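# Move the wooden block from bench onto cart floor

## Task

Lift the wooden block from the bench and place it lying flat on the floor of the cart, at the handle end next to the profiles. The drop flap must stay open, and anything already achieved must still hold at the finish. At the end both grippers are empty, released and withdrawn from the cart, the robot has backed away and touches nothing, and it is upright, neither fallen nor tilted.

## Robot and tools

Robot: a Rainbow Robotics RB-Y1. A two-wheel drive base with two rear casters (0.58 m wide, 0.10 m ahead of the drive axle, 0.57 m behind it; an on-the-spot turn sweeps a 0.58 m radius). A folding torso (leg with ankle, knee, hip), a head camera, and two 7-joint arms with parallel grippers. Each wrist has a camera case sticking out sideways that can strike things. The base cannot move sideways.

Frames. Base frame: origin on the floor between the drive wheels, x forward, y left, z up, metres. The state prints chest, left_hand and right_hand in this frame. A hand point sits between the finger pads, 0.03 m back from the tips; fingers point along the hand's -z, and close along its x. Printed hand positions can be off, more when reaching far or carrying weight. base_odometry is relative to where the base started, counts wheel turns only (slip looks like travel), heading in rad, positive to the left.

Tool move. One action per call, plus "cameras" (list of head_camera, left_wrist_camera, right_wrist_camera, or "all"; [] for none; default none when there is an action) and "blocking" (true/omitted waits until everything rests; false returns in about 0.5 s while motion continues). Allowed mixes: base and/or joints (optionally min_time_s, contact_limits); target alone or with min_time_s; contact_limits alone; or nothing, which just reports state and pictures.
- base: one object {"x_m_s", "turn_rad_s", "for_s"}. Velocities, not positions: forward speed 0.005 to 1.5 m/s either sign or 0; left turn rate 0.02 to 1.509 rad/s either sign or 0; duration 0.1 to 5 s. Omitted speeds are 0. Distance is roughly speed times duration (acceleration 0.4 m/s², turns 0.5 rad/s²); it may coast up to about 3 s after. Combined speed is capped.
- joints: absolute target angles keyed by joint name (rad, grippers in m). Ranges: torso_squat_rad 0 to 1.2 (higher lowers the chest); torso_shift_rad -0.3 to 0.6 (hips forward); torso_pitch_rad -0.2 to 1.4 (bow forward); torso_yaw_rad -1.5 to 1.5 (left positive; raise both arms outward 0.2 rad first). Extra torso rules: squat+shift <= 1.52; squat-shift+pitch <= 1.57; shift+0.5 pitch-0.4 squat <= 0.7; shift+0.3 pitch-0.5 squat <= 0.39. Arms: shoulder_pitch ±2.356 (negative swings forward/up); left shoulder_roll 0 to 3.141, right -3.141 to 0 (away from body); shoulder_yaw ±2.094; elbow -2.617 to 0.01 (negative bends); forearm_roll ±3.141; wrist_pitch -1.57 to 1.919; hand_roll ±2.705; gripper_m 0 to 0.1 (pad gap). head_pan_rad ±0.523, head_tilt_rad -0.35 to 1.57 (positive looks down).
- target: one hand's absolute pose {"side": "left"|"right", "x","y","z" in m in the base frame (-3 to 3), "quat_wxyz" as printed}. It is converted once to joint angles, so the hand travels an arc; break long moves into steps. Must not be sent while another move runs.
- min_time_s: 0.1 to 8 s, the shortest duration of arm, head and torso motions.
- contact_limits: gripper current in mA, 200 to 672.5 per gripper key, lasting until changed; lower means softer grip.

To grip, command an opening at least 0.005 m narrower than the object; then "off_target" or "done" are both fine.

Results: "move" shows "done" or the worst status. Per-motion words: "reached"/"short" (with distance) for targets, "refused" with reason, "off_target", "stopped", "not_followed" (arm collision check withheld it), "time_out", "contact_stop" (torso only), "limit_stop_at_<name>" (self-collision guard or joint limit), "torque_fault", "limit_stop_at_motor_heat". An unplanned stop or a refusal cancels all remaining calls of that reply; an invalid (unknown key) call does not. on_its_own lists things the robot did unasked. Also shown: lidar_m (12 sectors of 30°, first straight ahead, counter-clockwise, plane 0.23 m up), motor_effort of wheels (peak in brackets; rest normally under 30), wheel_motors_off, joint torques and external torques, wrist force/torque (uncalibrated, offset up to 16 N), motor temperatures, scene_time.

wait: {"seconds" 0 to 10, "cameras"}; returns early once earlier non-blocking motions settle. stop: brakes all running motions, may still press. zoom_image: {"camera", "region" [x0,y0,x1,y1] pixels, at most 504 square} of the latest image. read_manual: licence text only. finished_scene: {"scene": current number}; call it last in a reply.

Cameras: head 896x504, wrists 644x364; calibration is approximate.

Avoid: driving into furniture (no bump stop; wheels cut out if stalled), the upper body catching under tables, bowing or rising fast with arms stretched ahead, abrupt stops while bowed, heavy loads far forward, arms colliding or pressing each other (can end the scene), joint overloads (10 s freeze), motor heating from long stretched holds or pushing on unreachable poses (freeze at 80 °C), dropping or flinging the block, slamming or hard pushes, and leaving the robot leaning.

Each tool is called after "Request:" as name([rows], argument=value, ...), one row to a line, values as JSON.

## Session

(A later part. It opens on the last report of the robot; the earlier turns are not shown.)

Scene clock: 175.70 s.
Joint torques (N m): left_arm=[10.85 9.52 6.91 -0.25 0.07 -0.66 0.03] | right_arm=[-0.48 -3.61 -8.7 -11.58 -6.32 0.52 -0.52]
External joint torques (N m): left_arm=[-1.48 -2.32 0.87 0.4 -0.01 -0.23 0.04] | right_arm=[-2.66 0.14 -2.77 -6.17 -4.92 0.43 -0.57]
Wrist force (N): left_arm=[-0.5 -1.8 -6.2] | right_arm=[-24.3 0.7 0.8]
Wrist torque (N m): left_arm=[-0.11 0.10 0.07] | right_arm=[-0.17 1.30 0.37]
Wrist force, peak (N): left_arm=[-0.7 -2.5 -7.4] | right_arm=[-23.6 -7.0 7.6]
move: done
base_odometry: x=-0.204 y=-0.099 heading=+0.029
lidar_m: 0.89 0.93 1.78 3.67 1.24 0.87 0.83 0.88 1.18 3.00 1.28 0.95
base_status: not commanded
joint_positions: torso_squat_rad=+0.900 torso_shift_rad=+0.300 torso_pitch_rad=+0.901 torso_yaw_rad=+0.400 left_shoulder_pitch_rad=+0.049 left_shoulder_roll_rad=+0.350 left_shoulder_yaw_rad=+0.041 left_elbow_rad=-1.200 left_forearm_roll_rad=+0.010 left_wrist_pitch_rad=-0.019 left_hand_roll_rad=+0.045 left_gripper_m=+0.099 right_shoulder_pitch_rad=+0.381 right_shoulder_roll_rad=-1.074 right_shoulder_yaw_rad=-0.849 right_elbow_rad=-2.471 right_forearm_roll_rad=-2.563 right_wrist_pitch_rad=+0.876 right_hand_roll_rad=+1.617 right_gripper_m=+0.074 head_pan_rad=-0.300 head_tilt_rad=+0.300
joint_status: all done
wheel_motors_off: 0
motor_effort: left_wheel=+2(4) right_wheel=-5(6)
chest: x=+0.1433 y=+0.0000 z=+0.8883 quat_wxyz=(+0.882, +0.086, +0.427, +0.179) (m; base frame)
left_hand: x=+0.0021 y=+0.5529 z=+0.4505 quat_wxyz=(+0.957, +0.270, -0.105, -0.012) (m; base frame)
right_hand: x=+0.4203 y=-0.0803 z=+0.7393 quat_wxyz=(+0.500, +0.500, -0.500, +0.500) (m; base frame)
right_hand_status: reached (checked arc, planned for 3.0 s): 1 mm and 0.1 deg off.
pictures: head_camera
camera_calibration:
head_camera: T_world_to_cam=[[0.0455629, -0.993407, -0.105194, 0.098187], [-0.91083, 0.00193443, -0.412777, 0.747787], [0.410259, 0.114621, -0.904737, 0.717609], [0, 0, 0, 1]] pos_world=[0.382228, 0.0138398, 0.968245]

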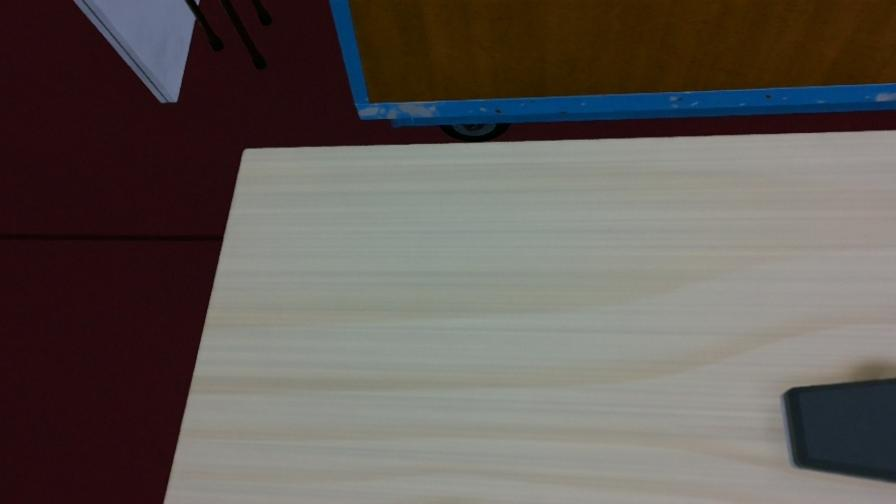

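Request:
move(base={"x_m_s":0.2,"for_s":2.5}, cameras=["head_camera"])

Scene clock: 180.20 s.
Joint torques (N m): left_arm=[11.25 9.44 6.47 -0.37 -0.04 -0.56 0.01] | right_arm=[-0.74 -3.18 -8.4 -11.32 -6.37 0.41 -0.56]
External joint torques (N m): left_arm=[-1.08 -2.4 0.43 0.29 -0.12 -0.13 0.01] | right_arm=[-2.92 0.58 -2.48 -5.9 -4.97 0.31 -0.6]
Wrist force (N): left_arm=[-0.5 -2.4 -6.8] | right_arm=[-24.2 0.8 0.9]
Wrist torque (N m): left_arm=[-0.05 0.11 0.12] | right_arm=[-0.21 1.34 0.35]
Wrist force, peak (N): left_arm=[-1.2 -2.8 -7.4] | right_arm=[-25.7 -1.1 1.1]
move: done
base_odometry: x=+0.296 y=-0.085 heading=+0.029
lidar_m: 0.39 0.41 0.89 4.38 1.95 1.40 1.33 1.40 1.89 4.76 0.59 0.42
base_status: done (sent for 2.5 of 2.5 s)
joint_positions: torso_squat_rad=+0.900 torso_shift_rad=+0.300 torso_pitch_rad=+0.901 torso_yaw_rad=+0.400 left_shoulder_pitch_rad=+0.049 left_shoulder_roll_rad=+0.350 left_shoulder_yaw_rad=+0.041 left_elbow_rad=-1.200 left_forearm_roll_rad=+0.010 left_wrist_pitch_rad=-0.019 left_hand_roll_rad=+0.045 left_gripper_m=+0.099 right_shoulder_pitch_rad=+0.382 right_shoulder_roll_rad=-1.075 right_shoulder_yaw_rad=-0.849 right_elbow_rad=-2.471 right_forearm_roll_rad=-2.563 right_wrist_pitch_rad=+0.876 right_hand_roll_rad=+1.617 right_gripper_m=+0.074 head_pan_rad=-0.300 head_tilt_rad=+0.300
joint_status: not commanded
wheel_motors_off: 0
motor_effort: left_wheel=+0(25) right_wheel=+0(30)
chest: x=+0.1432 y=+0.0000 z=+0.8884 quat_wxyz=(+0.882, +0.086, +0.427, +0.179) (m; base frame)
left_hand: x=+0.0021 y=+0.5529 z=+0.4505 quat_wxyz=(+0.957, +0.270, -0.105, -0.012) (m; base frame)
right_hand: x=+0.4202 y=-0.0803 z=+0.7394 quat_wxyz=(+0.500, +0.500, -0.500, +0.500) (m; base frame)
pictures: head_camera
camera_calibration:
head_camera: T_world_to_cam=[[0.0455629, -0.993407, -0.105194, 0.098187], [-0.91083, 0.00193443, -0.412777, 0.747787], [0.410259, 0.114621, -0.904737, 0.717609], [0, 0, 0, 1]] pos_world=[0.382228, 0.0138398, 0.968245]

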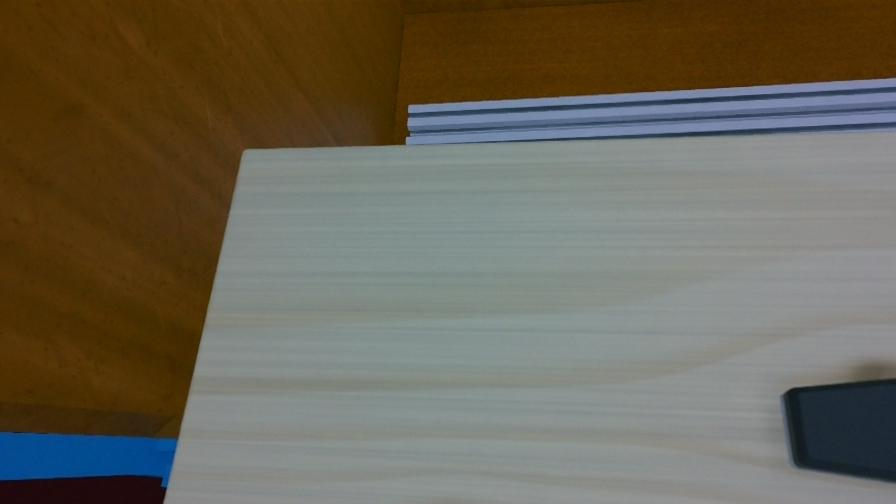

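Request:
move(base={"x_m_s":0.1,"for_s":1.54}, cameras=["head_camera"])

Request:
move(target={"side":"right","x":0.402,"y":-0.075,"z":0.68,"quat_wxyz":[0.495,0.505,-0.495,0.505]}, min_time_s=1.5, cameras=["head_camera"])

Scene clock: 189.40 s.
Joint torques (N m): left_arm=[11.28 9.72 6.9 -0.45 -0.03 -0.68 -0.01] | right_arm=[-0.71 -2.92 -8.01 -11.33 -6.39 0.46 -0.55]
External joint torques (N m): left_arm=[-1.04 -2.12 0.85 0.21 -0.11 -0.25 -0.01] | right_arm=[-2.88 0.84 -2.09 -5.92 -4.99 0.37 -0.6]
Wrist force (N): left_arm=[0.0 -1.3 -6.7] | right_arm=[-24.0 1.1 0.6]
Wrist torque (N m): left_arm=[-0.18 0.17 0.06] | right_arm=[-0.20 1.28 0.38]
Wrist force, peak (N): left_arm=[-0.3 -2.5 -7.3] | right_arm=[-25.5 -1.3 1.3]
move: done
base_odometry: x=+0.450 y=-0.081 heading=+0.029
lidar_m: 0.22 0.25 0.34 3.82 2.17 1.55 1.48 1.57 2.07 1.02 0.35 0.26
base_status: done (sent for 1.53 of 1.53 s)
joint_positions: torso_squat_rad=+0.900 torso_shift_rad=+0.300 torso_pitch_rad=+0.901 torso_yaw_rad=+0.400 left_shoulder_pitch_rad=+0.049 left_shoulder_roll_rad=+0.350 left_shoulder_yaw_rad=+0.041 left_elbow_rad=-1.200 left_forearm_roll_rad=+0.010 left_wrist_pitch_rad=-0.019 left_hand_roll_rad=+0.045 left_gripper_m=+0.099 right_shoulder_pitch_rad=+0.382 right_shoulder_roll_rad=-1.075 right_shoulder_yaw_rad=-0.849 right_elbow_rad=-2.471 right_forearm_roll_rad=-2.563 right_wrist_pitch_rad=+0.876 right_hand_roll_rad=+1.617 right_gripper_m=+0.074 head_pan_rad=-0.300 head_tilt_rad=+0.300
joint_status: not commanded
wheel_motors_off: 0
motor_effort: left_wheel=-1(24) right_wheel=+1(26)
chest: x=+0.1432 y=+0.0000 z=+0.8884 quat_wxyz=(+0.882, +0.086, +0.427, +0.179) (m; base frame)
left_hand: x=+0.0021 y=+0.5529 z=+0.4505 quat_wxyz=(+0.957, +0.270, -0.105, -0.012) (m; base frame)
right_hand: x=+0.4202 y=-0.0803 z=+0.7394 quat_wxyz=(+0.500, +0.500, -0.500, +0.500) (m; base frame)
pictures: head_camera
camera_calibration:
head_camera: T_world_to_cam=[[0.0455594, -0.993408, -0.10519, 0.0981843], [-0.910793, 0.00194635, -0.41286, 0.747852], [0.410343, 0.114616, -0.9047, 0.717541], [0, 0, 0, 1]] pos_world=[0.382227, 0.0138399, 0.968245]

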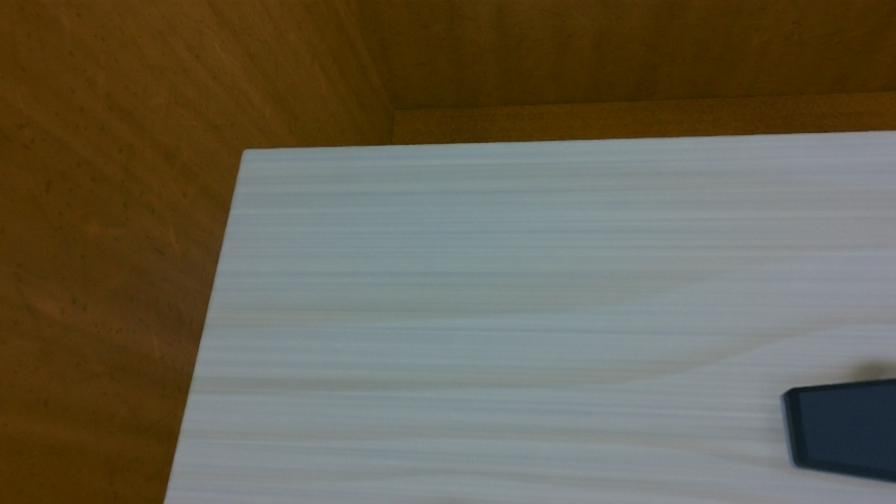

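Scene clock: 191.23 s.
Joint torques (N m): left_arm=[11.08 9.38 6.73 -0.37 0 -0.63 0.02] | right_arm=[-3.05 -1.3 -4.89 -13.34 -6.35 2.13 -0.06]
External joint torques (N m): left_arm=[-1.25 -2.46 0.69 0.29 -0.08 -0.2 0.03] | right_arm=[-5.63 2.54 0.38 -6.77 -4.94 1.66 -0.11]
Wrist force (N): left_arm=[-0.3 -1.7 -6.0] | right_arm=[-24.6 0.9 0.7]
Wrist torque (N m): left_arm=[-0.10 0.13 0.09] | right_arm=[-0.22 1.26 0.19]
Wrist force, peak (N): left_arm=[-0.6 -1.9 -7.2] | right_arm=[-25.0 0.6 1.0]
move: done
base_odometry: x=+0.450 y=-0.081 heading=+0.029
lidar_m: 0.24 0.25 0.36 3.80 2.17 1.56 1.48 1.54 2.07 1.03 0.37 0.25
base_status: not commanded
joint_positions: torso_squat_rad=+0.900 torso_shift_rad=+0.300 torso_pitch_rad=+0.901 torso_yaw_rad=+0.400 left_shoulder_pitch_rad=+0.049 left_shoulder_roll_rad=+0.350 left_shoulder_yaw_rad=+0.041 left_elbow_rad=-1.200 left_forearm_roll_rad=+0.010 left_wrist_pitch_rad=-0.019 left_hand_roll_rad=+0.045 left_gripper_m=+0.099 right_shoulder_pitch_rad=+0.345 right_shoulder_roll_rad=-1.060 right_shoulder_yaw_rad=-0.601 right_elbow_rad=-2.356 right_forearm_roll_rad=-2.497 right_wrist_pitch_rad=+0.907 right_hand_roll_rad=+1.818 right_gripper_m=+0.074 head_pan_rad=-0.300 head_tilt_rad=+0.300
joint_status: all done
wheel_motors_off: 0
motor_effort: left_wheel=-1(1) right_wheel=+0(2)
chest: x=+0.1432 y=+0.0000 z=+0.8884 quat_wxyz=(+0.882, +0.086, +0.427, +0.179) (m; base frame)
left_hand: x=+0.0021 y=+0.5529 z=+0.4505 quat_wxyz=(+0.957, +0.270, -0.105, -0.012) (m; base frame)
right_hand: x=+0.4016 y=-0.0758 z=+0.6792 quat_wxyz=(+0.498, +0.503, -0.493, +0.506) (m; base frame)
right_hand_status: reached (checked arc, planned for 1.5 s): 1 mm and 0.4 deg off.
pictures: head_camera
camera_calibration:
head_camera: T_world_to_cam=[[0.0455594, -0.993408, -0.10519, 0.0981949], [-0.910793, 0.00194635, -0.41286, 0.747893], [0.410343, 0.114616, -0.9047, 0.717631], [0, 0, 0, 1]] pos_world=[0.382227, 0.0138399, 0.968345]

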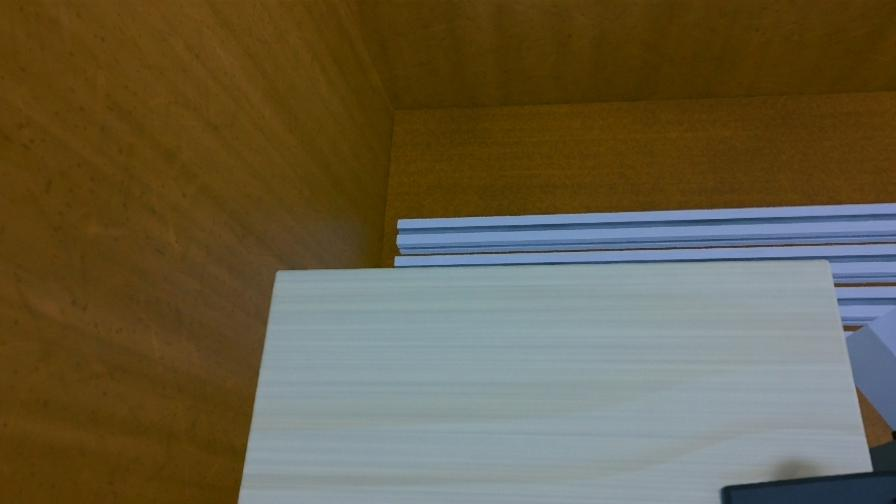

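Request:
move(target={"side":"right","x":0.402,"y":-0.075,"z":0.56,"quat_wxyz":[0.495,0.505,-0.495,0.505]}, min_time_s=2, cameras=["head_camera"])

Request:
move(joints={"head_tilt_rad":0.5}, cameras=["head_camera"])

Scene clock: 197.93 s.
Joint torques (N m): left_arm=[10.99 9.74 6.79 -0.49 0.04 -0.7 0] | right_arm=[5.98 -5.95 -1.3 -0.36 13.23 -0.83 7.75]
External joint torques (N m): left_arm=[-1.3 -2.1 0.75 0.19 -0.04 -0.27 0.01] | right_arm=[4.33 0.02 3.34 6.45 14.64 -1.81 7.69]
Wrist force (N): left_arm=[-0.6 -1.2 -6.3] | right_arm=[41.2 -21.9 13.8]
Wrist torque (N m): left_arm=[-0.16 0.07 0.06] | right_arm=[0.28 -0.20 -8.42]
Wrist force, peak (N): left_arm=[-0.6 -1.9 -7.4] | right_arm=[69.7 -34.5 9.4]
move: short
base_odometry: x=+0.450 y=-0.081 heading=+0.029
lidar_m: 0.21 0.22 0.30 3.80 2.18 1.56 1.48 1.54 2.08 1.04 0.33 0.23
base_status: not commanded
joint_positions: torso_squat_rad=+0.900 torso_shift_rad=+0.300 torso_pitch_rad=+0.899 torso_yaw_rad=+0.400 left_shoulder_pitch_rad=+0.049 left_shoulder_roll_rad=+0.350 left_shoulder_yaw_rad=+0.041 left_elbow_rad=-1.200 left_forearm_roll_rad=+0.010 left_wrist_pitch_rad=-0.019 left_hand_roll_rad=+0.045 left_gripper_m=+0.099 right_shoulder_pitch_rad=+0.066 right_shoulder_roll_rad=-1.040 right_shoulder_yaw_rad=-0.215 right_elbow_rad=-1.926 right_forearm_roll_rad=-2.481 right_wrist_pitch_rad=+1.028 right_hand_roll_rad=+2.117 right_gripper_m=+0.099 head_pan_rad=-0.300 head_tilt_rad=+0.300
joint_status: right_forearm_roll_rad time_out (moved +0.015 of +0.026); right_hand_roll_rad time_out (moved +0.299 of +0.305); the others done
wheel_motors_off: 0
on_its_own: right_forearm_roll_rad is held at -2.478, not at your -2.470, since a time_out
motor_effort: left_wheel=-9(11) right_wheel=-7(12)
chest: x=+0.1426 y=+0.0001 z=+0.8888 quat_wxyz=(+0.883, +0.086, +0.426, +0.179) (m; base frame)
left_hand: x=+0.0023 y=+0.5529 z=+0.4506 quat_wxyz=(+0.957, +0.270, -0.106, -0.012) (m; base frame)
right_hand: x=+0.4042 y=-0.0737 z=+0.5670 quat_wxyz=(+0.495, +0.505, -0.498, +0.502) (m; base frame)
right_hand_status: short (checked arc, planned for 2.0 s): time_out, 7 mm and 0.5 deg off.
pictures: head_camera
camera_calibration:
head_camera: T_world_to_cam=[[0.0457709, -0.993431, -0.104884, 0.0980474], [-0.910058, 0.0018297, -0.414477, 0.748822], [0.411946, 0.114421, -0.903996, 0.717466], [0, 0, 0, 1]] pos_world=[0.381426, 0.01394, 0.969239]

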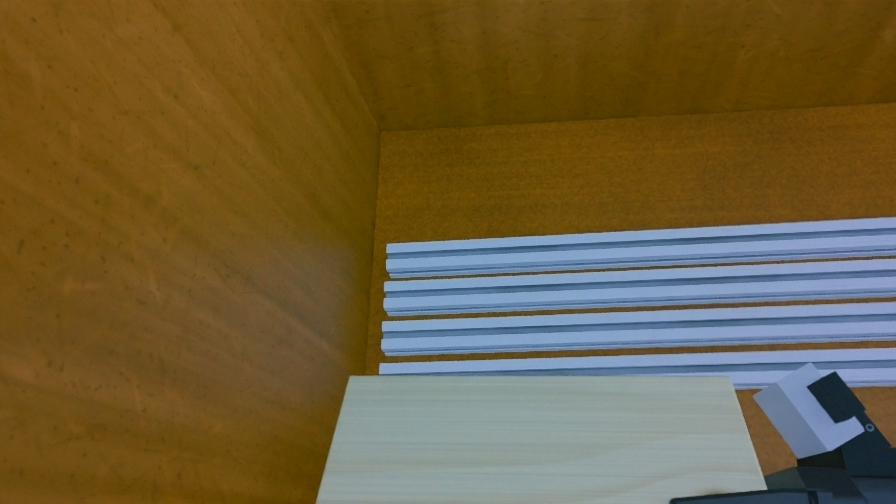

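not run: a stop that you did not command came earlier in this reply.

Request:
move(target={"side":"right","x":0.404,"y":-0.075,"z":0.60,"quat_wxyz":[0.495,0.505,-0.495,0.505]}, min_time_s=1.5, cameras=["head_camera","right_wrist_camera"])

Scene clock: 202.33 s.
Joint torques (N m): left_arm=[11.28 9.7 6.52 -0.44 -0.02 -0.7 -0.08] | right_arm=[1.68 -6.38 -7.99 -12.25 -3.78 2.39 0.06]
External joint torques (N m): left_arm=[-1.04 -2.14 0.47 0.23 -0.1 -0.26 -0.08] | right_arm=[-0.2 -0.93 -3.09 -5.4 -2.38 1.51 0.01]
Wrist force (N): left_arm=[-0.8 -1.7 -6.0] | right_arm=[-16.6 1.9 0.9]
Wrist torque (N m): left_arm=[-0.16 0.09 0.09] | right_arm=[-0.51 -0.01 -0.29]
Wrist force, peak (N): left_arm=[-0.3 -2.0 -7.5] | right_arm=[41.6 -21.5 13.9]
move: done
base_odometry: x=+0.450 y=-0.081 heading=+0.029
lidar_m: 0.22 0.23 0.31 3.80 2.17 1.56 1.49 1.55 2.08 1.04 0.34 0.23
base_status: not commanded
joint_positions: torso_squat_rad=+0.900 torso_shift_rad=+0.300 torso_pitch_rad=+0.900 torso_yaw_rad=+0.400 left_shoulder_pitch_rad=+0.049 left_shoulder_roll_rad=+0.350 left_shoulder_yaw_rad=+0.041 left_elbow_rad=-1.200 left_forearm_roll_rad=+0.010 left_wrist_pitch_rad=-0.019 left_hand_roll_rad=+0.045 left_gripper_m=+0.099 right_shoulder_pitch_rad=+0.160 right_shoulder_roll_rad=-1.072 right_shoulder_yaw_rad=-0.311 right_elbow_rad=-2.060 right_forearm_roll_rad=-2.496 right_wrist_pitch_rad=+0.978 right_hand_roll_rad=+2.047 right_gripper_m=+0.087 head_pan_rad=-0.300 head_tilt_rad=+0.300
joint_status: all done
wheel_motors_off: 0
on_its_own: right_gripper_m moved -0.012 toward your old target +0.045
motor_effort: left_wheel=-3(9) right_wheel=-3(9)
chest: x=+0.1430 y=+0.0001 z=+0.8885 quat_wxyz=(+0.882, +0.086, +0.426, +0.179) (m; base frame)
left_hand: x=+0.0021 y=+0.5529 z=+0.4505 quat_wxyz=(+0.957, +0.270, -0.106, -0.012) (m; base frame)
right_hand: x=+0.4040 y=-0.0750 z=+0.5986 quat_wxyz=(+0.496, +0.505, -0.494, +0.504) (m; base frame)
right_hand_status: reached (checked arc, planned for 1.5 s): 1 mm and 0.1 deg off.
pictures: head_camera, right_wrist_camera
camera_calibration:
head_camera: T_world_to_cam=[[0.0457094, -0.993408, -0.105128, 0.0981119], [-0.910601, 0.00183679, -0.413283, 0.74804], [0.410752, 0.114621, -0.904514, 0.717597], [0, 0, 0, 1]] pos_world=[0.381927, 0.0138395, 0.968543]
right_wrist_camera: T_world_to_cam=[[0.0261477, 0.0264827, -0.999307, 0.588419], [-0.851255, -0.523505, -0.0361472, 0.353421], [-0.5241, 0.851611, 0.00885508, 0.34246], [0, 0, 0, 1]] pos_world=[0.464949, -0.122208, 0.597754]

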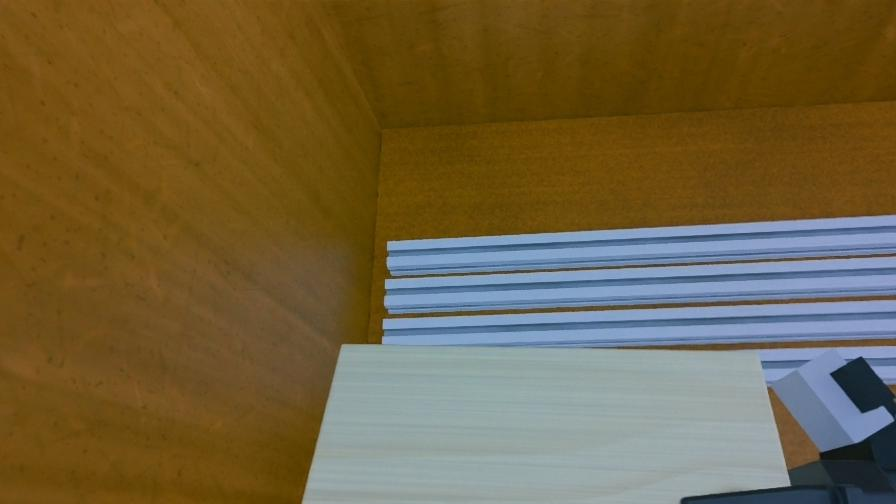

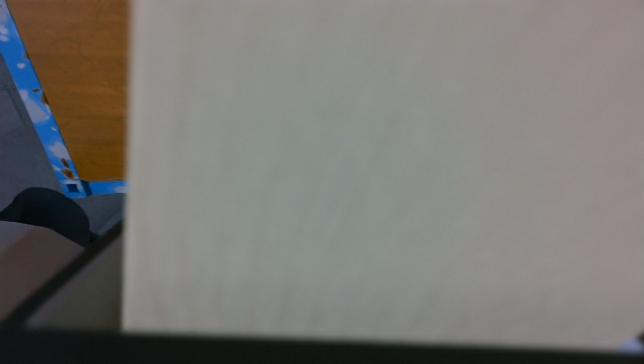

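Request:
move(target={"side":"right","x":0.404,"y":-0.075,"z":0.68,"quat_wxyz":[0.495,0.505,-0.495,0.505]}, min_time_s=1.5, cameras=[])

Request:
move(joints={"head_tilt_rad":0.8}, cameras=["head_camera","right_wrist_camera"])

Scene clock: 206.03 s.
Joint torques (N m): left_arm=[11.17 9.7 6.91 -0.45 0.06 -0.68 -0.09] | right_arm=[1.03 -3.55 -7.67 -13.9 -6.81 2.13 -1.19]
External joint torques (N m): left_arm=[-1.14 -2.15 0.87 0.22 -0.02 -0.25 -0.09] | right_arm=[-1.32 0.33 -2.31 -7.38 -5.42 1.59 -1.24]
Wrist force (N): left_arm=[-0.3 -1.3 -6.3] | right_arm=[-23.0 3.3 1.1]
Wrist torque (N m): left_arm=[-0.20 0.16 0.11] | right_arm=[-0.50 1.28 1.08]
Wrist force, peak (N): left_arm=[-0.2 -2.5 -7.4] | right_arm=[-24.2 3.0 0.9]
move: done
base_odometry: x=+0.450 y=-0.081 heading=+0.029
lidar_m: 0.22 0.22 0.31 3.81 2.17 1.56 1.48 1.55 2.08 1.04 0.33 0.23
base_status: not commanded
joint_positions: torso_squat_rad=+0.900 torso_shift_rad=+0.300 torso_pitch_rad=+0.900 torso_yaw_rad=+0.400 left_shoulder_pitch_rad=+0.049 left_shoulder_roll_rad=+0.350 left_shoulder_yaw_rad=+0.041 left_elbow_rad=-1.200 left_forearm_roll_rad=+0.010 left_wrist_pitch_rad=-0.019 left_hand_roll_rad=+0.045 left_gripper_m=+0.099 right_shoulder_pitch_rad=+0.353 right_shoulder_roll_rad=-1.090 right_shoulder_yaw_rad=-0.593 right_elbow_rad=-2.345 right_forearm_roll_rad=-2.533 right_wrist_pitch_rad=+0.890 right_hand_roll_rad=+1.854 right_gripper_m=+0.075 head_pan_rad=-0.300 head_tilt_rad=+0.300
joint_status: all done
wheel_motors_off: 0
on_its_own: right_gripper_m moved -0.012 toward your old target +0.045
motor_effort: left_wheel=-1(3) right_wheel=-2(4)
chest: x=+0.1431 y=+0.0001 z=+0.8884 quat_wxyz=(+0.882, +0.086, +0.426, +0.179) (m; base frame)
left_hand: x=+0.0021 y=+0.5529 z=+0.4505 quat_wxyz=(+0.957, +0.270, -0.106, -0.012) (m; base frame)
right_hand: x=+0.4043 y=-0.0752 z=+0.6790 quat_wxyz=(+0.496, +0.504, -0.495, +0.505) (m; base frame)
right_hand_status: reached (checked arc, planned for 1.5 s): 1 mm and 0.1 deg off.
pictures: none
No camera images: "cameras" was empty.

Scene clock: 207.03 s.
Joint torques (N m): left_arm=[11.16 9.6 6.63 -0.54 0.12 -0.65 0.02] | right_arm=[1.04 -3.76 -7.55 -13.67 -6.81 2.22 -1.06]
External joint torques (N m): left_arm=[-1.16 -2.24 0.58 0.12 0.04 -0.22 0.02] | right_arm=[-1.31 0.12 -2.19 -7.15 -5.42 1.69 -1.11]
Wrist force (N): left_arm=[-0.3 -2.1 -7.0] | right_arm=[-23.6 2.4 1.1]
Wrist torque (N m): left_arm=[-0.09 0.14 0.09] | right_arm=[-0.42 1.24 1.04]
Wrist force, peak (N): left_arm=[-0.4 -2.2 -7.4] | right_arm=[-24.0 2.8 1.1]
move: done
base_odometry: x=+0.450 y=-0.081 heading=+0.029
lidar_m: 0.22 0.22 0.30 3.80 2.18 1.56 1.48 1.56 2.08 1.04 0.33 0.22
base_status: not commanded
joint_positions: torso_squat_rad=+0.900 torso_shift_rad=+0.300 torso_pitch_rad=+0.900 torso_yaw_rad=+0.400 left_shoulder_pitch_rad=+0.049 left_shoulder_roll_rad=+0.350 left_shoulder_yaw_rad=+0.041 left_elbow_rad=-1.200 left_forearm_roll_rad=+0.010 left_wrist_pitch_rad=-0.019 left_hand_roll_rad=+0.045 left_gripper_m=+0.099 right_shoulder_pitch_rad=+0.353 right_shoulder_roll_rad=-1.090 right_shoulder_yaw_rad=-0.593 right_elbow_rad=-2.345 right_forearm_roll_rad=-2.533 right_wrist_pitch_rad=+0.890 right_hand_roll_rad=+1.854 right_gripper_m=+0.075 head_pan_rad=-0.300 head_tilt_rad=+0.800
joint_status: all done
wheel_motors_off: 0
motor_effort: left_wheel=-1(2) right_wheel=-2(4)
chest: x=+0.1431 y=+0.0001 z=+0.8884 quat_wxyz=(+0.882, +0.086, +0.426, +0.179) (m; base frame)
left_hand: x=+0.0021 y=+0.5529 z=+0.4505 quat_wxyz=(+0.957, +0.270, -0.106, -0.012) (m; base frame)
right_hand: x=+0.4043 y=-0.0752 z=+0.6790 quat_wxyz=(+0.496, +0.504, -0.495, +0.505) (m; base frame)
pictures: head_camera, right_wrist_camera
camera_calibration:
head_camera: T_world_to_cam=[[0.0347648, -0.994956, -0.0940986, 0.0906077], [-0.996538, -0.0416261, 0.0719633, 0.291623], [-0.0755173, 0.091271, -0.992959, 0.957819], [0, 0, 0, 1]] pos_world=[0.359795, 0.0148686, 0.938615]
right_wrist_camera: T_world_to_cam=[[0.0281026, 0.0251816, -0.999288, 0.66778], [-0.851524, -0.523, -0.0371265, 0.3572], [-0.523562, 0.851961, 0.00674506, 0.343341], [0, 0, 0, 1]] pos_world=[0.465158, -0.122513, 0.678251]

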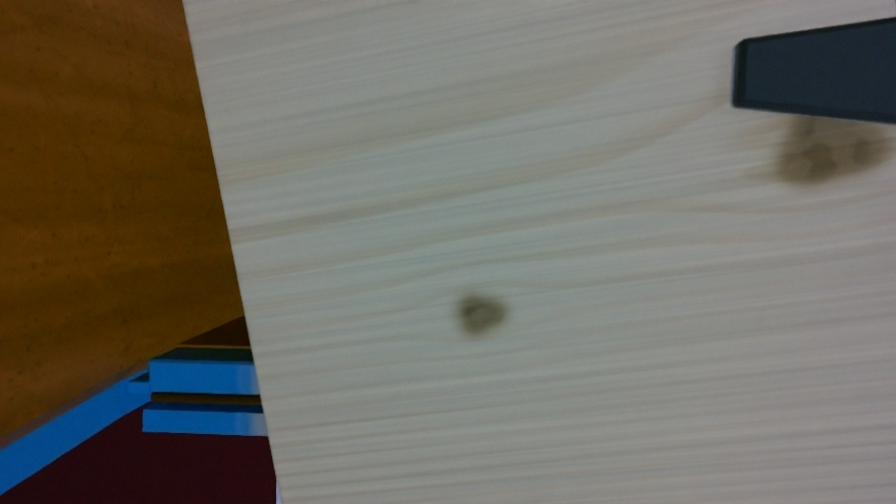

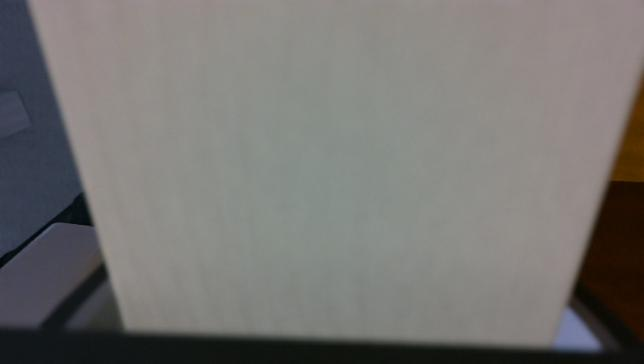

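Request:
move(joints={"head_tilt_rad":0.5}, cameras=["head_camera"])

Scene clock: 210.83 s.
Joint torques (N m): left_arm=[11.08 9.53 6.77 -0.39 0.01 -0.68 0.01] | right_arm=[1.03 -3.73 -7.71 -13.83 -6.7 2.11 -1.1]
External joint torques (N m): left_arm=[-1.24 -2.31 0.73 0.27 -0.07 -0.25 0.01] | right_arm=[-1.31 0.15 -2.35 -7.31 -5.31 1.58 -1.15]
Wrist force (N): left_arm=[-0.8 -2.0 -6.7] | right_arm=[-23.2 2.6 1.1]
Wrist torque (N m): left_arm=[-0.11 0.03 0.08] | right_arm=[-0.42 1.26 1.07]
Wrist force, peak (N): left_arm=[-1.0 -2.1 -7.5] | right_arm=[-24.3 3.3 1.0]
move: done
base_odometry: x=+0.450 y=-0.081 heading=+0.029
lidar_m: 0.21 0.22 0.30 3.82 2.17 1.56 1.48 1.54 2.09 1.03 0.34 0.23
base_status: not commanded
joint_positions: torso_squat_rad=+0.900 torso_shift_rad=+0.300 torso_pitch_rad=+0.900 torso_yaw_rad=+0.400 left_shoulder_pitch_rad=+0.049 left_shoulder_roll_rad=+0.350 left_shoulder_yaw_rad=+0.041 left_elbow_rad=-1.200 left_forearm_roll_rad=+0.010 left_wrist_pitch_rad=-0.019 left_hand_roll_rad=+0.045 left_gripper_m=+0.099 right_shoulder_pitch_rad=+0.353 right_shoulder_roll_rad=-1.090 right_shoulder_yaw_rad=-0.593 right_elbow_rad=-2.345 right_forearm_roll_rad=-2.533 right_wrist_pitch_rad=+0.890 right_hand_roll_rad=+1.854 right_gripper_m=+0.075 head_pan_rad=-0.300 head_tilt_rad=+0.500
joint_status: all done
wheel_motors_off: 0
motor_effort: left_wheel=-2(2) right_wheel=-2(3)
chest: x=+0.1431 y=+0.0001 z=+0.8884 quat_wxyz=(+0.882, +0.086, +0.426, +0.179) (m; base frame)
left_hand: x=+0.0021 y=+0.5529 z=+0.4505 quat_wxyz=(+0.957, +0.270, -0.106, -0.012) (m; base frame)
right_hand: x=+0.4043 y=-0.0752 z=+0.6790 quat_wxyz=(+0.496, +0.504, -0.495, +0.505) (m; base frame)
pictures: head_camera
camera_calibration:
head_camera: T_world_to_cam=[[0.0406117, -0.994019, -0.101379, 0.0960221], [-0.974244, -0.0168699, -0.224866, 0.580286], [0.22181, 0.1079, -0.969102, 0.840931], [0, 0, 0, 1]] pos_world=[0.374913, 0.0145006, 0.955168]

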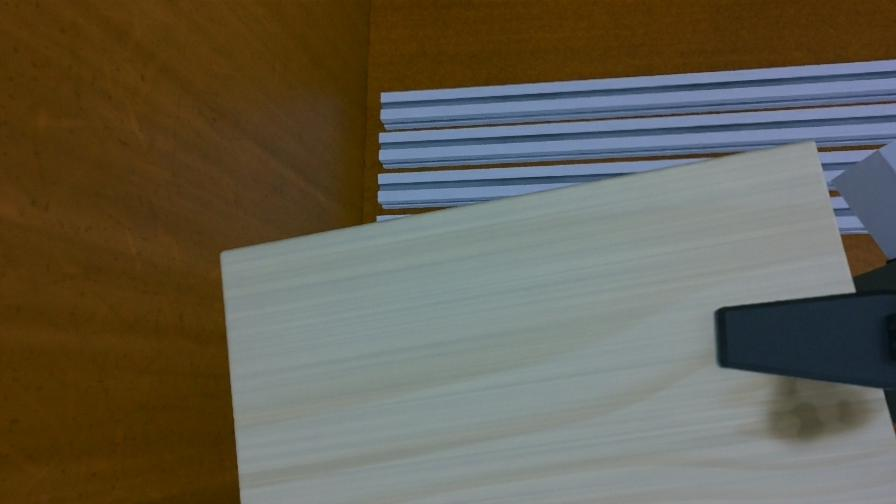

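Request:
move(target={"side":"right","x":0.438,"y":-0.065,"z":0.68,"quat_wxyz":[0.529,0.469,-0.529,0.469]}, min_time_s=1.5, cameras=["head_camera","right_wrist_camera"])

Request:
move(joints={"head_tilt_rad":0.9}, cameras=["head_camera"])

Scene clock: 224.03 s.
Joint torques (N m): left_arm=[11.17 9.66 6.77 -0.47 0.07 -0.64 -0.04] | right_arm=[-3.69 -1.01 -5.27 -15.03 -5.82 1.75 -1.24]
External joint torques (N m): left_arm=[-1.15 -2.19 0.72 0.19 -0.01 -0.21 -0.04] | right_arm=[-5.48 3.36 0.19 -8.15 -4.63 1.27 -1.29]
Wrist force (N): left_arm=[-0.4 -2.3 -6.6] | right_arm=[-23.8 3.3 0.9]
Wrist torque (N m): left_arm=[-0.07 0.10 0.08] | right_arm=[-0.49 1.21 1.10]
Wrist force, peak (N): left_arm=[-0.8 -1.7 -7.6] | right_arm=[-24.0 2.5 1.4]
move: done
base_odometry: x=+0.450 y=-0.081 heading=+0.029
lidar_m: 0.21 0.22 0.31 3.84 2.18 1.56 1.49 1.55 2.09 1.04 0.33 0.23
base_status: not commanded
joint_positions: torso_squat_rad=+0.900 torso_shift_rad=+0.300 torso_pitch_rad=+0.900 torso_yaw_rad=+0.400 left_shoulder_pitch_rad=+0.049 left_shoulder_roll_rad=+0.350 left_shoulder_yaw_rad=+0.041 left_elbow_rad=-1.200 left_forearm_roll_rad=+0.010 left_wrist_pitch_rad=-0.019 left_hand_roll_rad=+0.045 left_gripper_m=+0.099 right_shoulder_pitch_rad=+0.292 right_shoulder_roll_rad=-1.078 right_shoulder_yaw_rad=-0.554 right_elbow_rad=-2.360 right_forearm_roll_rad=-2.514 right_wrist_pitch_rad=+0.732 right_hand_roll_rad=+1.822 right_gripper_m=+0.075 head_pan_rad=-0.300 head_tilt_rad=+0.500
joint_status: all done
wheel_motors_off: 0
motor_effort: left_wheel=-2(2) right_wheel=-2(5)
chest: x=+0.1431 y=+0.0001 z=+0.8884 quat_wxyz=(+0.882, +0.086, +0.426, +0.179) (m; base frame)
left_hand: x=+0.0021 y=+0.5529 z=+0.4505 quat_wxyz=(+0.957, +0.270, -0.106, -0.012) (m; base frame)
right_hand: x=+0.4380 y=-0.0659 z=+0.6791 quat_wxyz=(+0.530, +0.468, -0.529, +0.469) (m; base frame)
right_hand_status: reached (checked arc, planned for 1.5 s): 1 mm and 0.2 deg off.
pictures: head_camera, right_wrist_camera
camera_calibration:
head_camera: T_world_to_cam=[[0.0406117, -0.994019, -0.101379, 0.096018], [-0.974244, -0.0168699, -0.224866, 0.580383], [0.22181, 0.1079, -0.969102, 0.840909], [0, 0, 0, 1]] pos_world=[0.375013, 0.0145006, 0.955168]
right_wrist_camera: T_world_to_cam=[[0.0314438, 0.0197537, -0.99931, 0.664911], [-0.916174, -0.399096, -0.036717, 0.427029], [-0.399546, 0.916696, 0.00554875, 0.3039], [0, 0, 0, 1]] pos_world=[0.491747, -0.121293, 0.678446]

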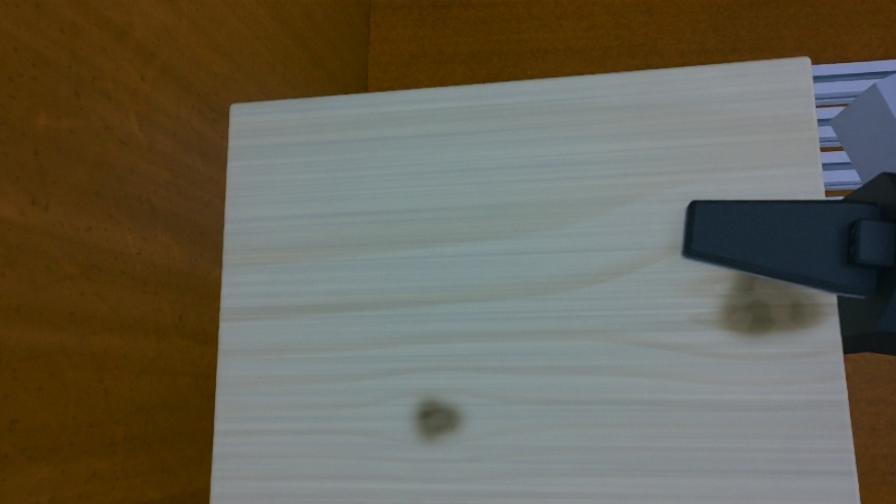

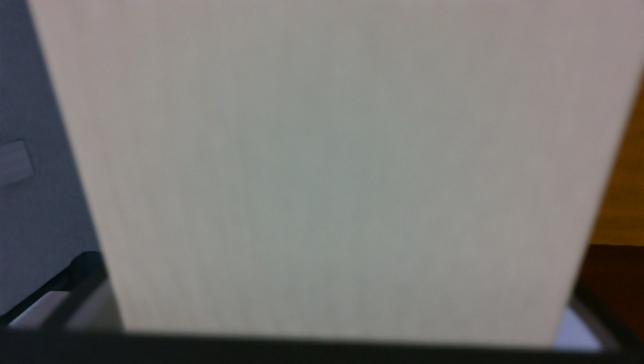

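Scene clock: 224.97 s.
Joint torques (N m): left_arm=[11 9.87 6.8 -0.44 -0.05 -0.68 -0.05] | right_arm=[-4.01 -1.2 -4.6 -15.05 -5.79 1.85 -1.31]
External joint torques (N m): left_arm=[-1.31 -1.97 0.76 0.22 -0.13 -0.25 -0.04] | right_arm=[-5.8 3.16 0.86 -8.17 -4.6 1.38 -1.36]
Wrist force (N): left_arm=[-0.2 -1.9 -6.0] | right_arm=[-23.0 3.2 1.1]
Wrist torque (N m): left_arm=[-0.11 0.13 0.11] | right_arm=[-0.47 1.30 1.07]
Wrist force, peak (N): left_arm=[-0.2 -1.7 -7.2] | right_arm=[-23.9 2.9 0.4]
move: done
base_odometry: x=+0.450 y=-0.081 heading=+0.029
lidar_m: 0.21 0.23 0.31 3.82 2.17 1.56 1.48 1.54 2.06 1.04 0.33 0.23
base_status: not commanded
joint_positions: torso_squat_rad=+0.900 torso_shift_rad=+0.300 torso_pitch_rad=+0.900 torso_yaw_rad=+0.400 left_shoulder_pitch_rad=+0.049 left_shoulder_roll_rad=+0.350 left_shoulder_yaw_rad=+0.041 left_elbow_rad=-1.200 left_forearm_roll_rad=+0.010 left_wrist_pitch_rad=-0.019 left_hand_roll_rad=+0.045 left_gripper_m=+0.099 right_shoulder_pitch_rad=+0.292 right_shoulder_roll_rad=-1.078 right_shoulder_yaw_rad=-0.554 right_elbow_rad=-2.360 right_forearm_roll_rad=-2.514 right_wrist_pitch_rad=+0.732 right_hand_roll_rad=+1.822 right_gripper_m=+0.075 head_pan_rad=-0.300 head_tilt_rad=+0.900
joint_status: all done
wheel_motors_off: 0
motor_effort: left_wheel=-1(2) right_wheel=-1(4)
chest: x=+0.1431 y=+0.0001 z=+0.8884 quat_wxyz=(+0.882, +0.086, +0.426, +0.179) (m; base frame)
left_hand: x=+0.0021 y=+0.5529 z=+0.4505 quat_wxyz=(+0.957, +0.270, -0.106, -0.012) (m; base frame)
right_hand: x=+0.4380 y=-0.0659 z=+0.6791 quat_wxyz=(+0.530, +0.468, -0.529, +0.469) (m; base frame)
pictures: head_camera
camera_calibration:
head_camera: T_world_to_cam=[[0.0333343, -0.995263, -0.0913207, 0.0882067], [-0.984099, -0.0486352, 0.170833, 0.189204], [-0.174466, 0.084174, -0.981059, 0.97685], [0, 0, 0, 1]] pos_world=[0.353681, 0.0147655, 0.93408]

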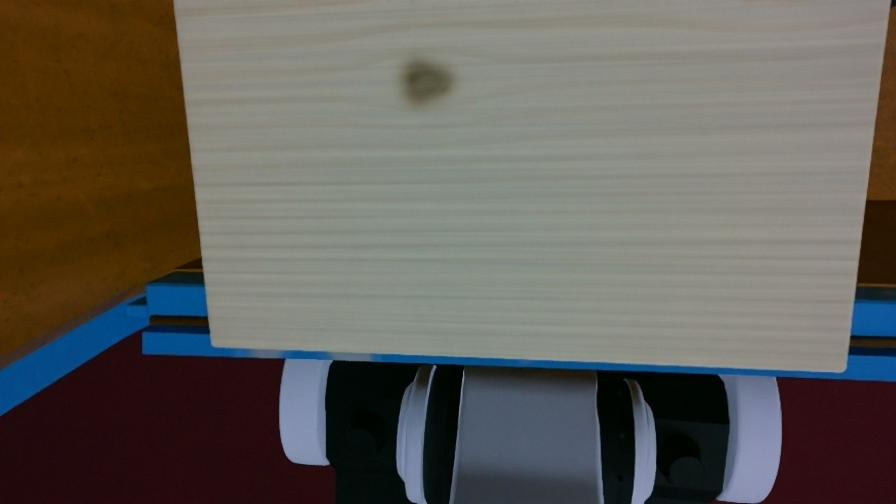

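Request:
move(target={"side":"right","x":0.441,"y":-0.065,"z":0.60,"quat_wxyz":[0.529,0.469,-0.529,0.469]}, min_time_s=2, cameras=["head_camera"])

Request:
move(joints={"head_tilt_rad":0.4}, cameras=["head_camera"])

Scene clock: 230.77 s.
Joint torques (N m): left_arm=[10.96 9.69 6.48 -0.45 -0.02 -0.66 -0.04] | right_arm=[-4.47 -2.67 -4.82 -14.45 -5.76 3.6 -0.76]
External joint torques (N m): left_arm=[-1.35 -2.15 0.44 0.21 -0.1 -0.23 -0.04] | right_arm=[-5.72 3.06 0.23 -7.21 -4.51 2.75 -0.81]
Wrist force (N): left_arm=[-0.7 -2.1 -6.3] | right_arm=[-22.8 3.1 0.4]
Wrist torque (N m): left_arm=[-0.05 0.08 0.09] | right_arm=[-0.48 1.36 0.93]
Wrist force, peak (N): left_arm=[-0.6 -2.2 -7.4] | right_arm=[-24.4 2.2 1.0]
move: done
base_odometry: x=+0.450 y=-0.081 heading=+0.029
lidar_m: 0.21 0.22 0.31 3.81 2.17 1.56 1.48 1.55 2.08 1.04 0.34 0.23
base_status: not commanded
joint_positions: torso_squat_rad=+0.900 torso_shift_rad=+0.300 torso_pitch_rad=+0.900 torso_yaw_rad=+0.400 left_shoulder_pitch_rad=+0.049 left_shoulder_roll_rad=+0.350 left_shoulder_yaw_rad=+0.041 left_elbow_rad=-1.200 left_forearm_roll_rad=+0.010 left_wrist_pitch_rad=-0.019 left_hand_roll_rad=+0.045 left_gripper_m=+0.099 right_shoulder_pitch_rad=+0.106 right_shoulder_roll_rad=-1.047 right_shoulder_yaw_rad=-0.293 right_elbow_rad=-2.071 right_forearm_roll_rad=-2.510 right_wrist_pitch_rad=+0.836 right_hand_roll_rad=+2.032 right_gripper_m=+0.075 head_pan_rad=-0.300 head_tilt_rad=+0.900
joint_status: all done
wheel_motors_off: 0
motor_effort: left_wheel=-1(3) right_wheel=-2(4)
chest: x=+0.1431 y=+0.0001 z=+0.8884 quat_wxyz=(+0.882, +0.086, +0.426, +0.179) (m; base frame)
left_hand: x=+0.0021 y=+0.5529 z=+0.4505 quat_wxyz=(+0.957, +0.270, -0.106, -0.012) (m; base frame)
right_hand: x=+0.4409 y=-0.0655 z=+0.5989 quat_wxyz=(+0.531, +0.468, -0.528, +0.470) (m; base frame)
right_hand_status: reached (checked arc, planned for 2.0 s): 1 mm and 0.2 deg off.
pictures: head_camera
camera_calibration:
head_camera: T_world_to_cam=[[0.0333247, -0.995264, -0.0913219, 0.0882079], [-0.984082, -0.0486343, 0.170931, 0.189205], [-0.174562, 0.0841721, -0.981042, 0.976886], [0, 0, 0, 1]] pos_world=[0.353782, 0.0147655, 0.93408]

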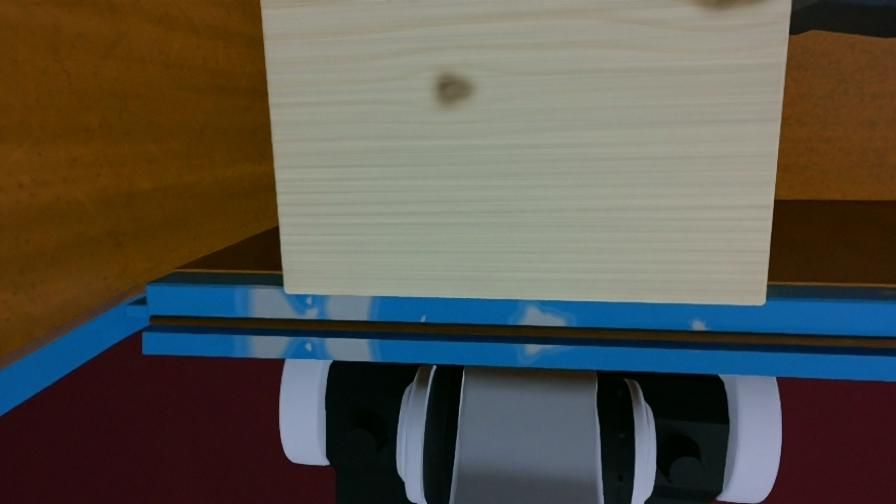

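Scene clock: 231.77 s.
Joint torques (N m): left_arm=[11.13 9.82 6.8 -0.43 -0.01 -0.66 0.05] | right_arm=[-4.46 -2.62 -4.72 -14.56 -5.88 3.62 -0.71]
External joint torques (N m): left_arm=[-1.19 -2.02 0.75 0.24 -0.09 -0.23 0.05] | right_arm=[-5.7 3.1 0.33 -7.33 -4.62 2.78 -0.76]
Wrist force (N): left_arm=[-0.3 -2.0 -6.5] | right_arm=[-23.1 2.8 1.2]
Wrist torque (N m): left_arm=[-0.10 0.12 0.10] | right_arm=[-0.43 1.29 0.90]
Wrist force, peak (N): left_arm=[-0.9 -2.0 -6.9] | right_arm=[-23.6 3.1 1.3]
move: done
base_odometry: x=+0.450 y=-0.081 heading=+0.029
lidar_m: 0.21 0.23 0.32 3.81 2.16 1.55 1.48 1.54 2.07 1.04 0.33 0.23
base_status: not commanded
joint_positions: torso_squat_rad=+0.900 torso_shift_rad=+0.300 torso_pitch_rad=+0.900 torso_yaw_rad=+0.400 left_shoulder_pitch_rad=+0.049 left_shoulder_roll_rad=+0.350 left_shoulder_yaw_rad=+0.041 left_elbow_rad=-1.200 left_forearm_roll_rad=+0.010 left_wrist_pitch_rad=-0.019 left_hand_roll_rad=+0.045 left_gripper_m=+0.099 right_shoulder_pitch_rad=+0.106 right_shoulder_roll_rad=-1.047 right_shoulder_yaw_rad=-0.293 right_elbow_rad=-2.071 right_forearm_roll_rad=-2.510 right_wrist_pitch_rad=+0.836 right_hand_roll_rad=+2.032 right_gripper_m=+0.075 head_pan_rad=-0.300 head_tilt_rad=+0.400
joint_status: all done
wheel_motors_off: 0
motor_effort: left_wheel=-1(2) right_wheel=-2(3)
chest: x=+0.1431 y=+0.0001 z=+0.8884 quat_wxyz=(+0.882, +0.086, +0.426, +0.179) (m; base frame)
left_hand: x=+0.0021 y=+0.5529 z=+0.4505 quat_wxyz=(+0.957, +0.270, -0.106, -0.012) (m; base frame)
right_hand: x=+0.4409 y=-0.0655 z=+0.5989 quat_wxyz=(+0.531, +0.468, -0.528, +0.470) (m; base frame)
pictures: head_camera
camera_calibration:
head_camera: T_world_to_cam=[[0.0430869, -0.993705, -0.103415, 0.0972507], [-0.947191, -0.00770754, -0.320577, 0.667226], [0.317761, 0.111767, -0.94156, 0.783443], [0, 0, 0, 1]] pos_world=[0.378852, 0.0142182, 0.961613]

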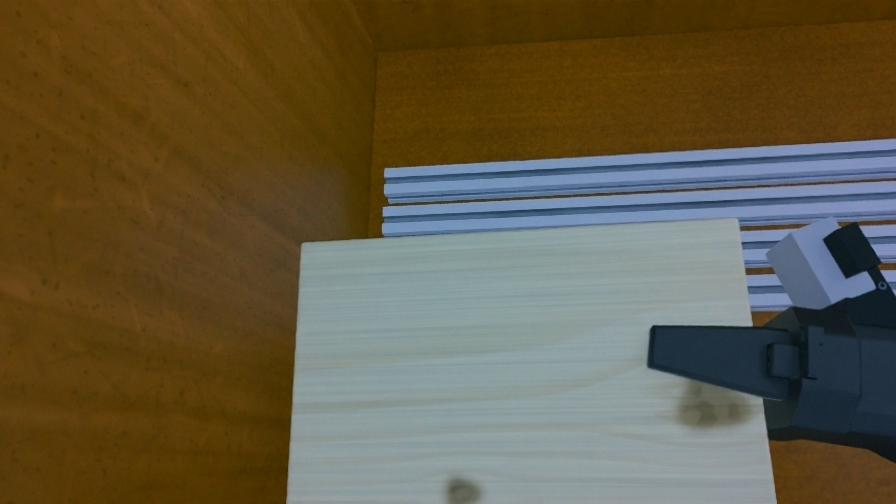

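Request:
move(target={"side":"right","x":0.451,"y":-0.052,"z":0.54,"quat_wxyz":[0.529,0.469,-0.529,0.469]}, min_time_s=2, cameras=["head_camera"])

Request:
move(target={"side":"right","x":0.451,"y":-0.052,"z":0.48,"quat_wxyz":[0.529,0.469,-0.529,0.469]}, min_time_s=2, cameras=["head_camera","right_wrist_camera"])

Scene clock: 236.83 s.
Joint torques (N m): left_arm=[11.07 9.42 6.63 -0.56 -0.06 -0.68 0.04] | right_arm=[-13.91 36.59 10.36 -5.22 -5.77 4.29 -0.74]
External joint torques (N m): left_arm=[-1.16 -2.35 0.63 0.16 -0.14 -0.24 0.05] | right_arm=[-13.74 43.51 15.12 1.9 -4.5 3.28 -0.79]
Wrist force (N): left_arm=[-0.3 -1.5 -6.4] | right_arm=[-23.6 3.5 0.7]
Wrist torque (N m): left_arm=[-0.15 0.16 0.14] | right_arm=[-0.46 1.24 0.89]
Wrist force, peak (N): left_arm=[-0.5 -2.4 -7.5] | right_arm=[-24.4 3.6 -0.2]
move: done
base_odometry: x=+0.450 y=-0.081 heading=+0.029
lidar_m: 0.20 0.21 0.30 3.81 2.18 1.56 1.48 1.55 2.08 1.04 0.33 0.23
base_status: not commanded
joint_positions: torso_squat_rad=+0.900 torso_shift_rad=+0.298 torso_pitch_rad=+0.895 torso_yaw_rad=+0.398 left_shoulder_pitch_rad=+0.049 left_shoulder_roll_rad=+0.350 left_shoulder_yaw_rad=+0.041 left_elbow_rad=-1.200 left_forearm_roll_rad=+0.010 left_wrist_pitch_rad=-0.019 left_hand_roll_rad=+0.045 left_gripper_m=+0.099 right_shoulder_pitch_rad=-0.102 right_shoulder_roll_rad=-1.015 right_shoulder_yaw_rad=-0.110 right_elbow_rad=-1.810 right_forearm_roll_rad=-2.494 right_wrist_pitch_rad=+0.910 right_hand_roll_rad=+2.144 right_gripper_m=+0.075 head_pan_rad=-0.300 head_tilt_rad=+0.400
joint_status: all done
wheel_motors_off: 0
motor_effort: left_wheel=-2(3) right_wheel=-17(19)
chest: x=+0.1414 y=+0.0013 z=+0.8897 quat_wxyz=(+0.884, +0.084, +0.425, +0.178) (m; base frame)
left_hand: x=+0.0024 y=+0.5525 z=+0.4490 quat_wxyz=(+0.957, +0.269, -0.108, -0.011) (m; base frame)
right_hand: x=+0.4517 y=-0.0540 z=+0.5425 quat_wxyz=(+0.529, +0.464, -0.527, +0.477) (m; base frame)
right_hand_status: reached (checked arc, planned for 2.0 s): 3 mm and 1.0 deg off.
pictures: head_camera
camera_calibration:
head_camera: T_world_to_cam=[[0.0438012, -0.994089, -0.0993369, 0.094998], [-0.945576, -0.00916003, -0.325271, 0.669982], [0.322439, 0.108178, -0.940389, 0.783441], [0, 0, 0, 1]] pos_world=[0.376746, 0.0158226, 0.964102]

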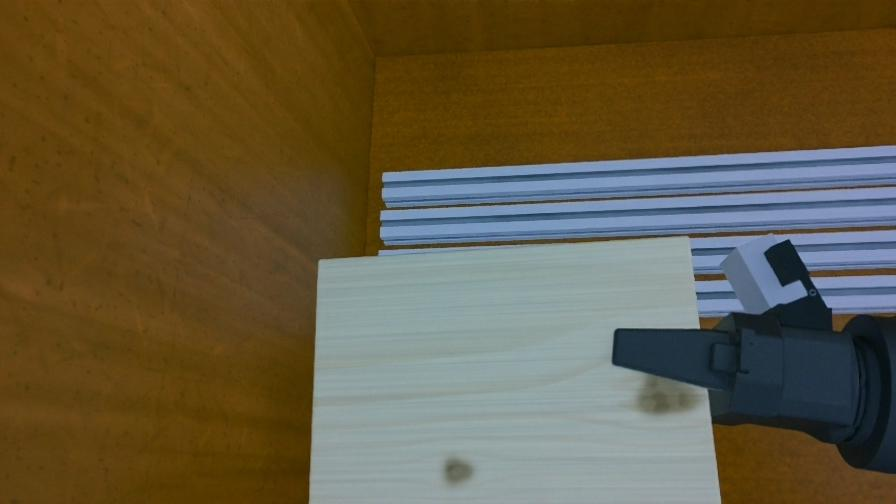

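Scene clock: 247.33 s.
Joint torques (N m): left_arm=[10.51 9.85 6.87 -0.74 0.06 -0.64 -0.08] | right_arm=[-3.89 32.83 7.42 -7.35 -6.14 4.28 -0.92]
External joint torques (N m): left_arm=[-1.73 -1.93 0.85 -0.03 -0.02 -0.2 -0.08] | right_arm=[-3.48 39.88 12.14 -0.27 -4.84 3.26 -0.97]
External joint torques when the fault began: right_arm=[-17.05 69.28 23.28 8.67 -4.4 3.07 -0.87]
Wrist force (N): left_arm=[-0.1 -2.2 -6.2] | right_arm=[-23.4 3.8 1.1]
Wrist torque (N m): left_arm=[-0.08 0.17 0.12] | right_arm=[-0.37 1.23 0.89]
Wrist force, peak (N): left_arm=[1.3 -1.5 -7.6] | right_arm=[-31.3 -2.7 4.8]
move: torque_fault
TORQUE FAULT: right_shoulder_roll_rad reached its load limit. The robot stopped for 10 seconds, dropped its targets and accepts commands again. The stop added 9.3 s to the call.
base_odometry: x=+0.450 y=-0.081 heading=+0.029
lidar_m: 0.21 0.22 0.28 3.86 2.18 1.55 1.49 1.55 2.07 1.04 0.33 0.22
base_status: not commanded
joint_positions: torso_squat_rad=+0.900 torso_shift_rad=+0.299 torso_pitch_rad=+0.896 torso_yaw_rad=+0.399 left_shoulder_pitch_rad=+0.049 left_shoulder_roll_rad=+0.350 left_shoulder_yaw_rad=+0.041 left_elbow_rad=-1.200 left_forearm_roll_rad=+0.010 left_wrist_pitch_rad=-0.019 left_hand_roll_rad=+0.045 left_gripper_m=+0.099 right_shoulder_pitch_rad=-0.130 right_shoulder_roll_rad=-1.014 right_shoulder_yaw_rad=-0.093 right_elbow_rad=-1.779 right_forearm_roll_rad=-2.492 right_wrist_pitch_rad=+0.940 right_hand_roll_rad=+2.173 right_gripper_m=+0.075 head_pan_rad=-0.300 head_tilt_rad=+0.400
joint_status: right_shoulder_pitch_rad torque_fault (moved -0.028 of -0.175); right_shoulder_roll_rad torque_fault (moved +0.001 of +0.091); right_shoulder_yaw_rad torque_fault (moved +0.017 of +0.114); right_elbow_rad torque_fault (moved +0.031 of +0.328); right_wrist_pitch_rad torque_fault (moved +0.030 of +0.152); right_hand_roll_rad torque_fault (moved +0.029 of +0.139); the others done
wheel_motors_off: 0
on_its_own: right_shoulder_pitch_rad is held at -0.131, not at your -0.277, since a torque_fault; right_shoulder_roll_rad is held at -1.004, not at your -0.924, since a torque_fault; right_shoulder_yaw_rad is held at -0.090, not at your +0.005, since a torque_fault; right_elbow_rad is held at -1.779, not at your -1.483, since a torque_fault; right_wrist_pitch_rad is held at +0.941, not at your +1.062, since a torque_fault; right_hand_roll_rad is held at +2.172, not at your +2.283, since a torque_fault
motor_effort: left_wheel=+1(21) right_wheel=-27(79)
chest: x=+0.1417 y=+0.0011 z=+0.8895 quat_wxyz=(+0.883, +0.085, +0.425, +0.179) (m; base frame)
left_hand: x=+0.0021 y=+0.5526 z=+0.4494 quat_wxyz=(+0.957, +0.269, -0.107, -0.011) (m; base frame)
right_hand: x=+0.4511 y=-0.0519 z=+0.5389 quat_wxyz=(+0.516, +0.466, -0.531, +0.485) (m; base frame)
right_hand_status: short (checked arc, planned for 2.0 s): torque_fault, 59 mm and 2.4 deg off.
pictures: head_camera, right_wrist_camera
camera_calibration:
head_camera: T_world_to_cam=[[0.0441221, -0.993978, -0.100304, 0.0955382], [-0.945859, -0.00924577, -0.324447, 0.669511], [0.321566, 0.109188, -0.940571, 0.783354], [0, 0, 0, 1]] pos_world=[0.377148, 0.0156199, 0.963603]
right_wrist_camera: T_world_to_cam=[[0.0657181, 0.0177121, -0.997681, 0.507645], [-0.904063, -0.422107, -0.0670452, 0.449135], [-0.422316, 0.906373, -0.0117272, 0.316047], [0, 0, 0, 1]] pos_world=[0.506156, -0.105864, 0.540286]

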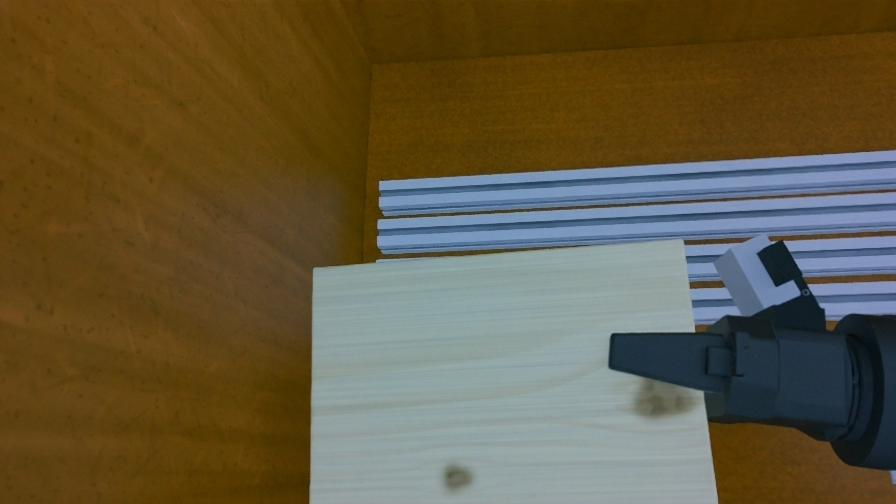

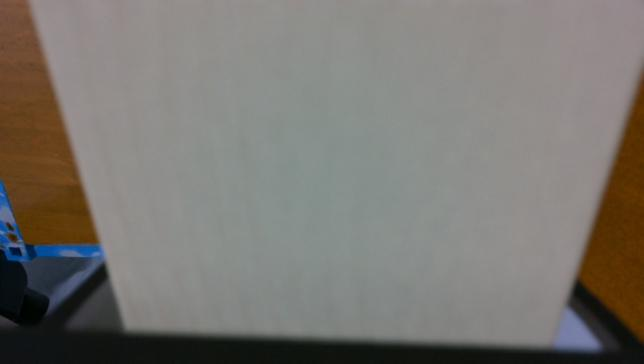

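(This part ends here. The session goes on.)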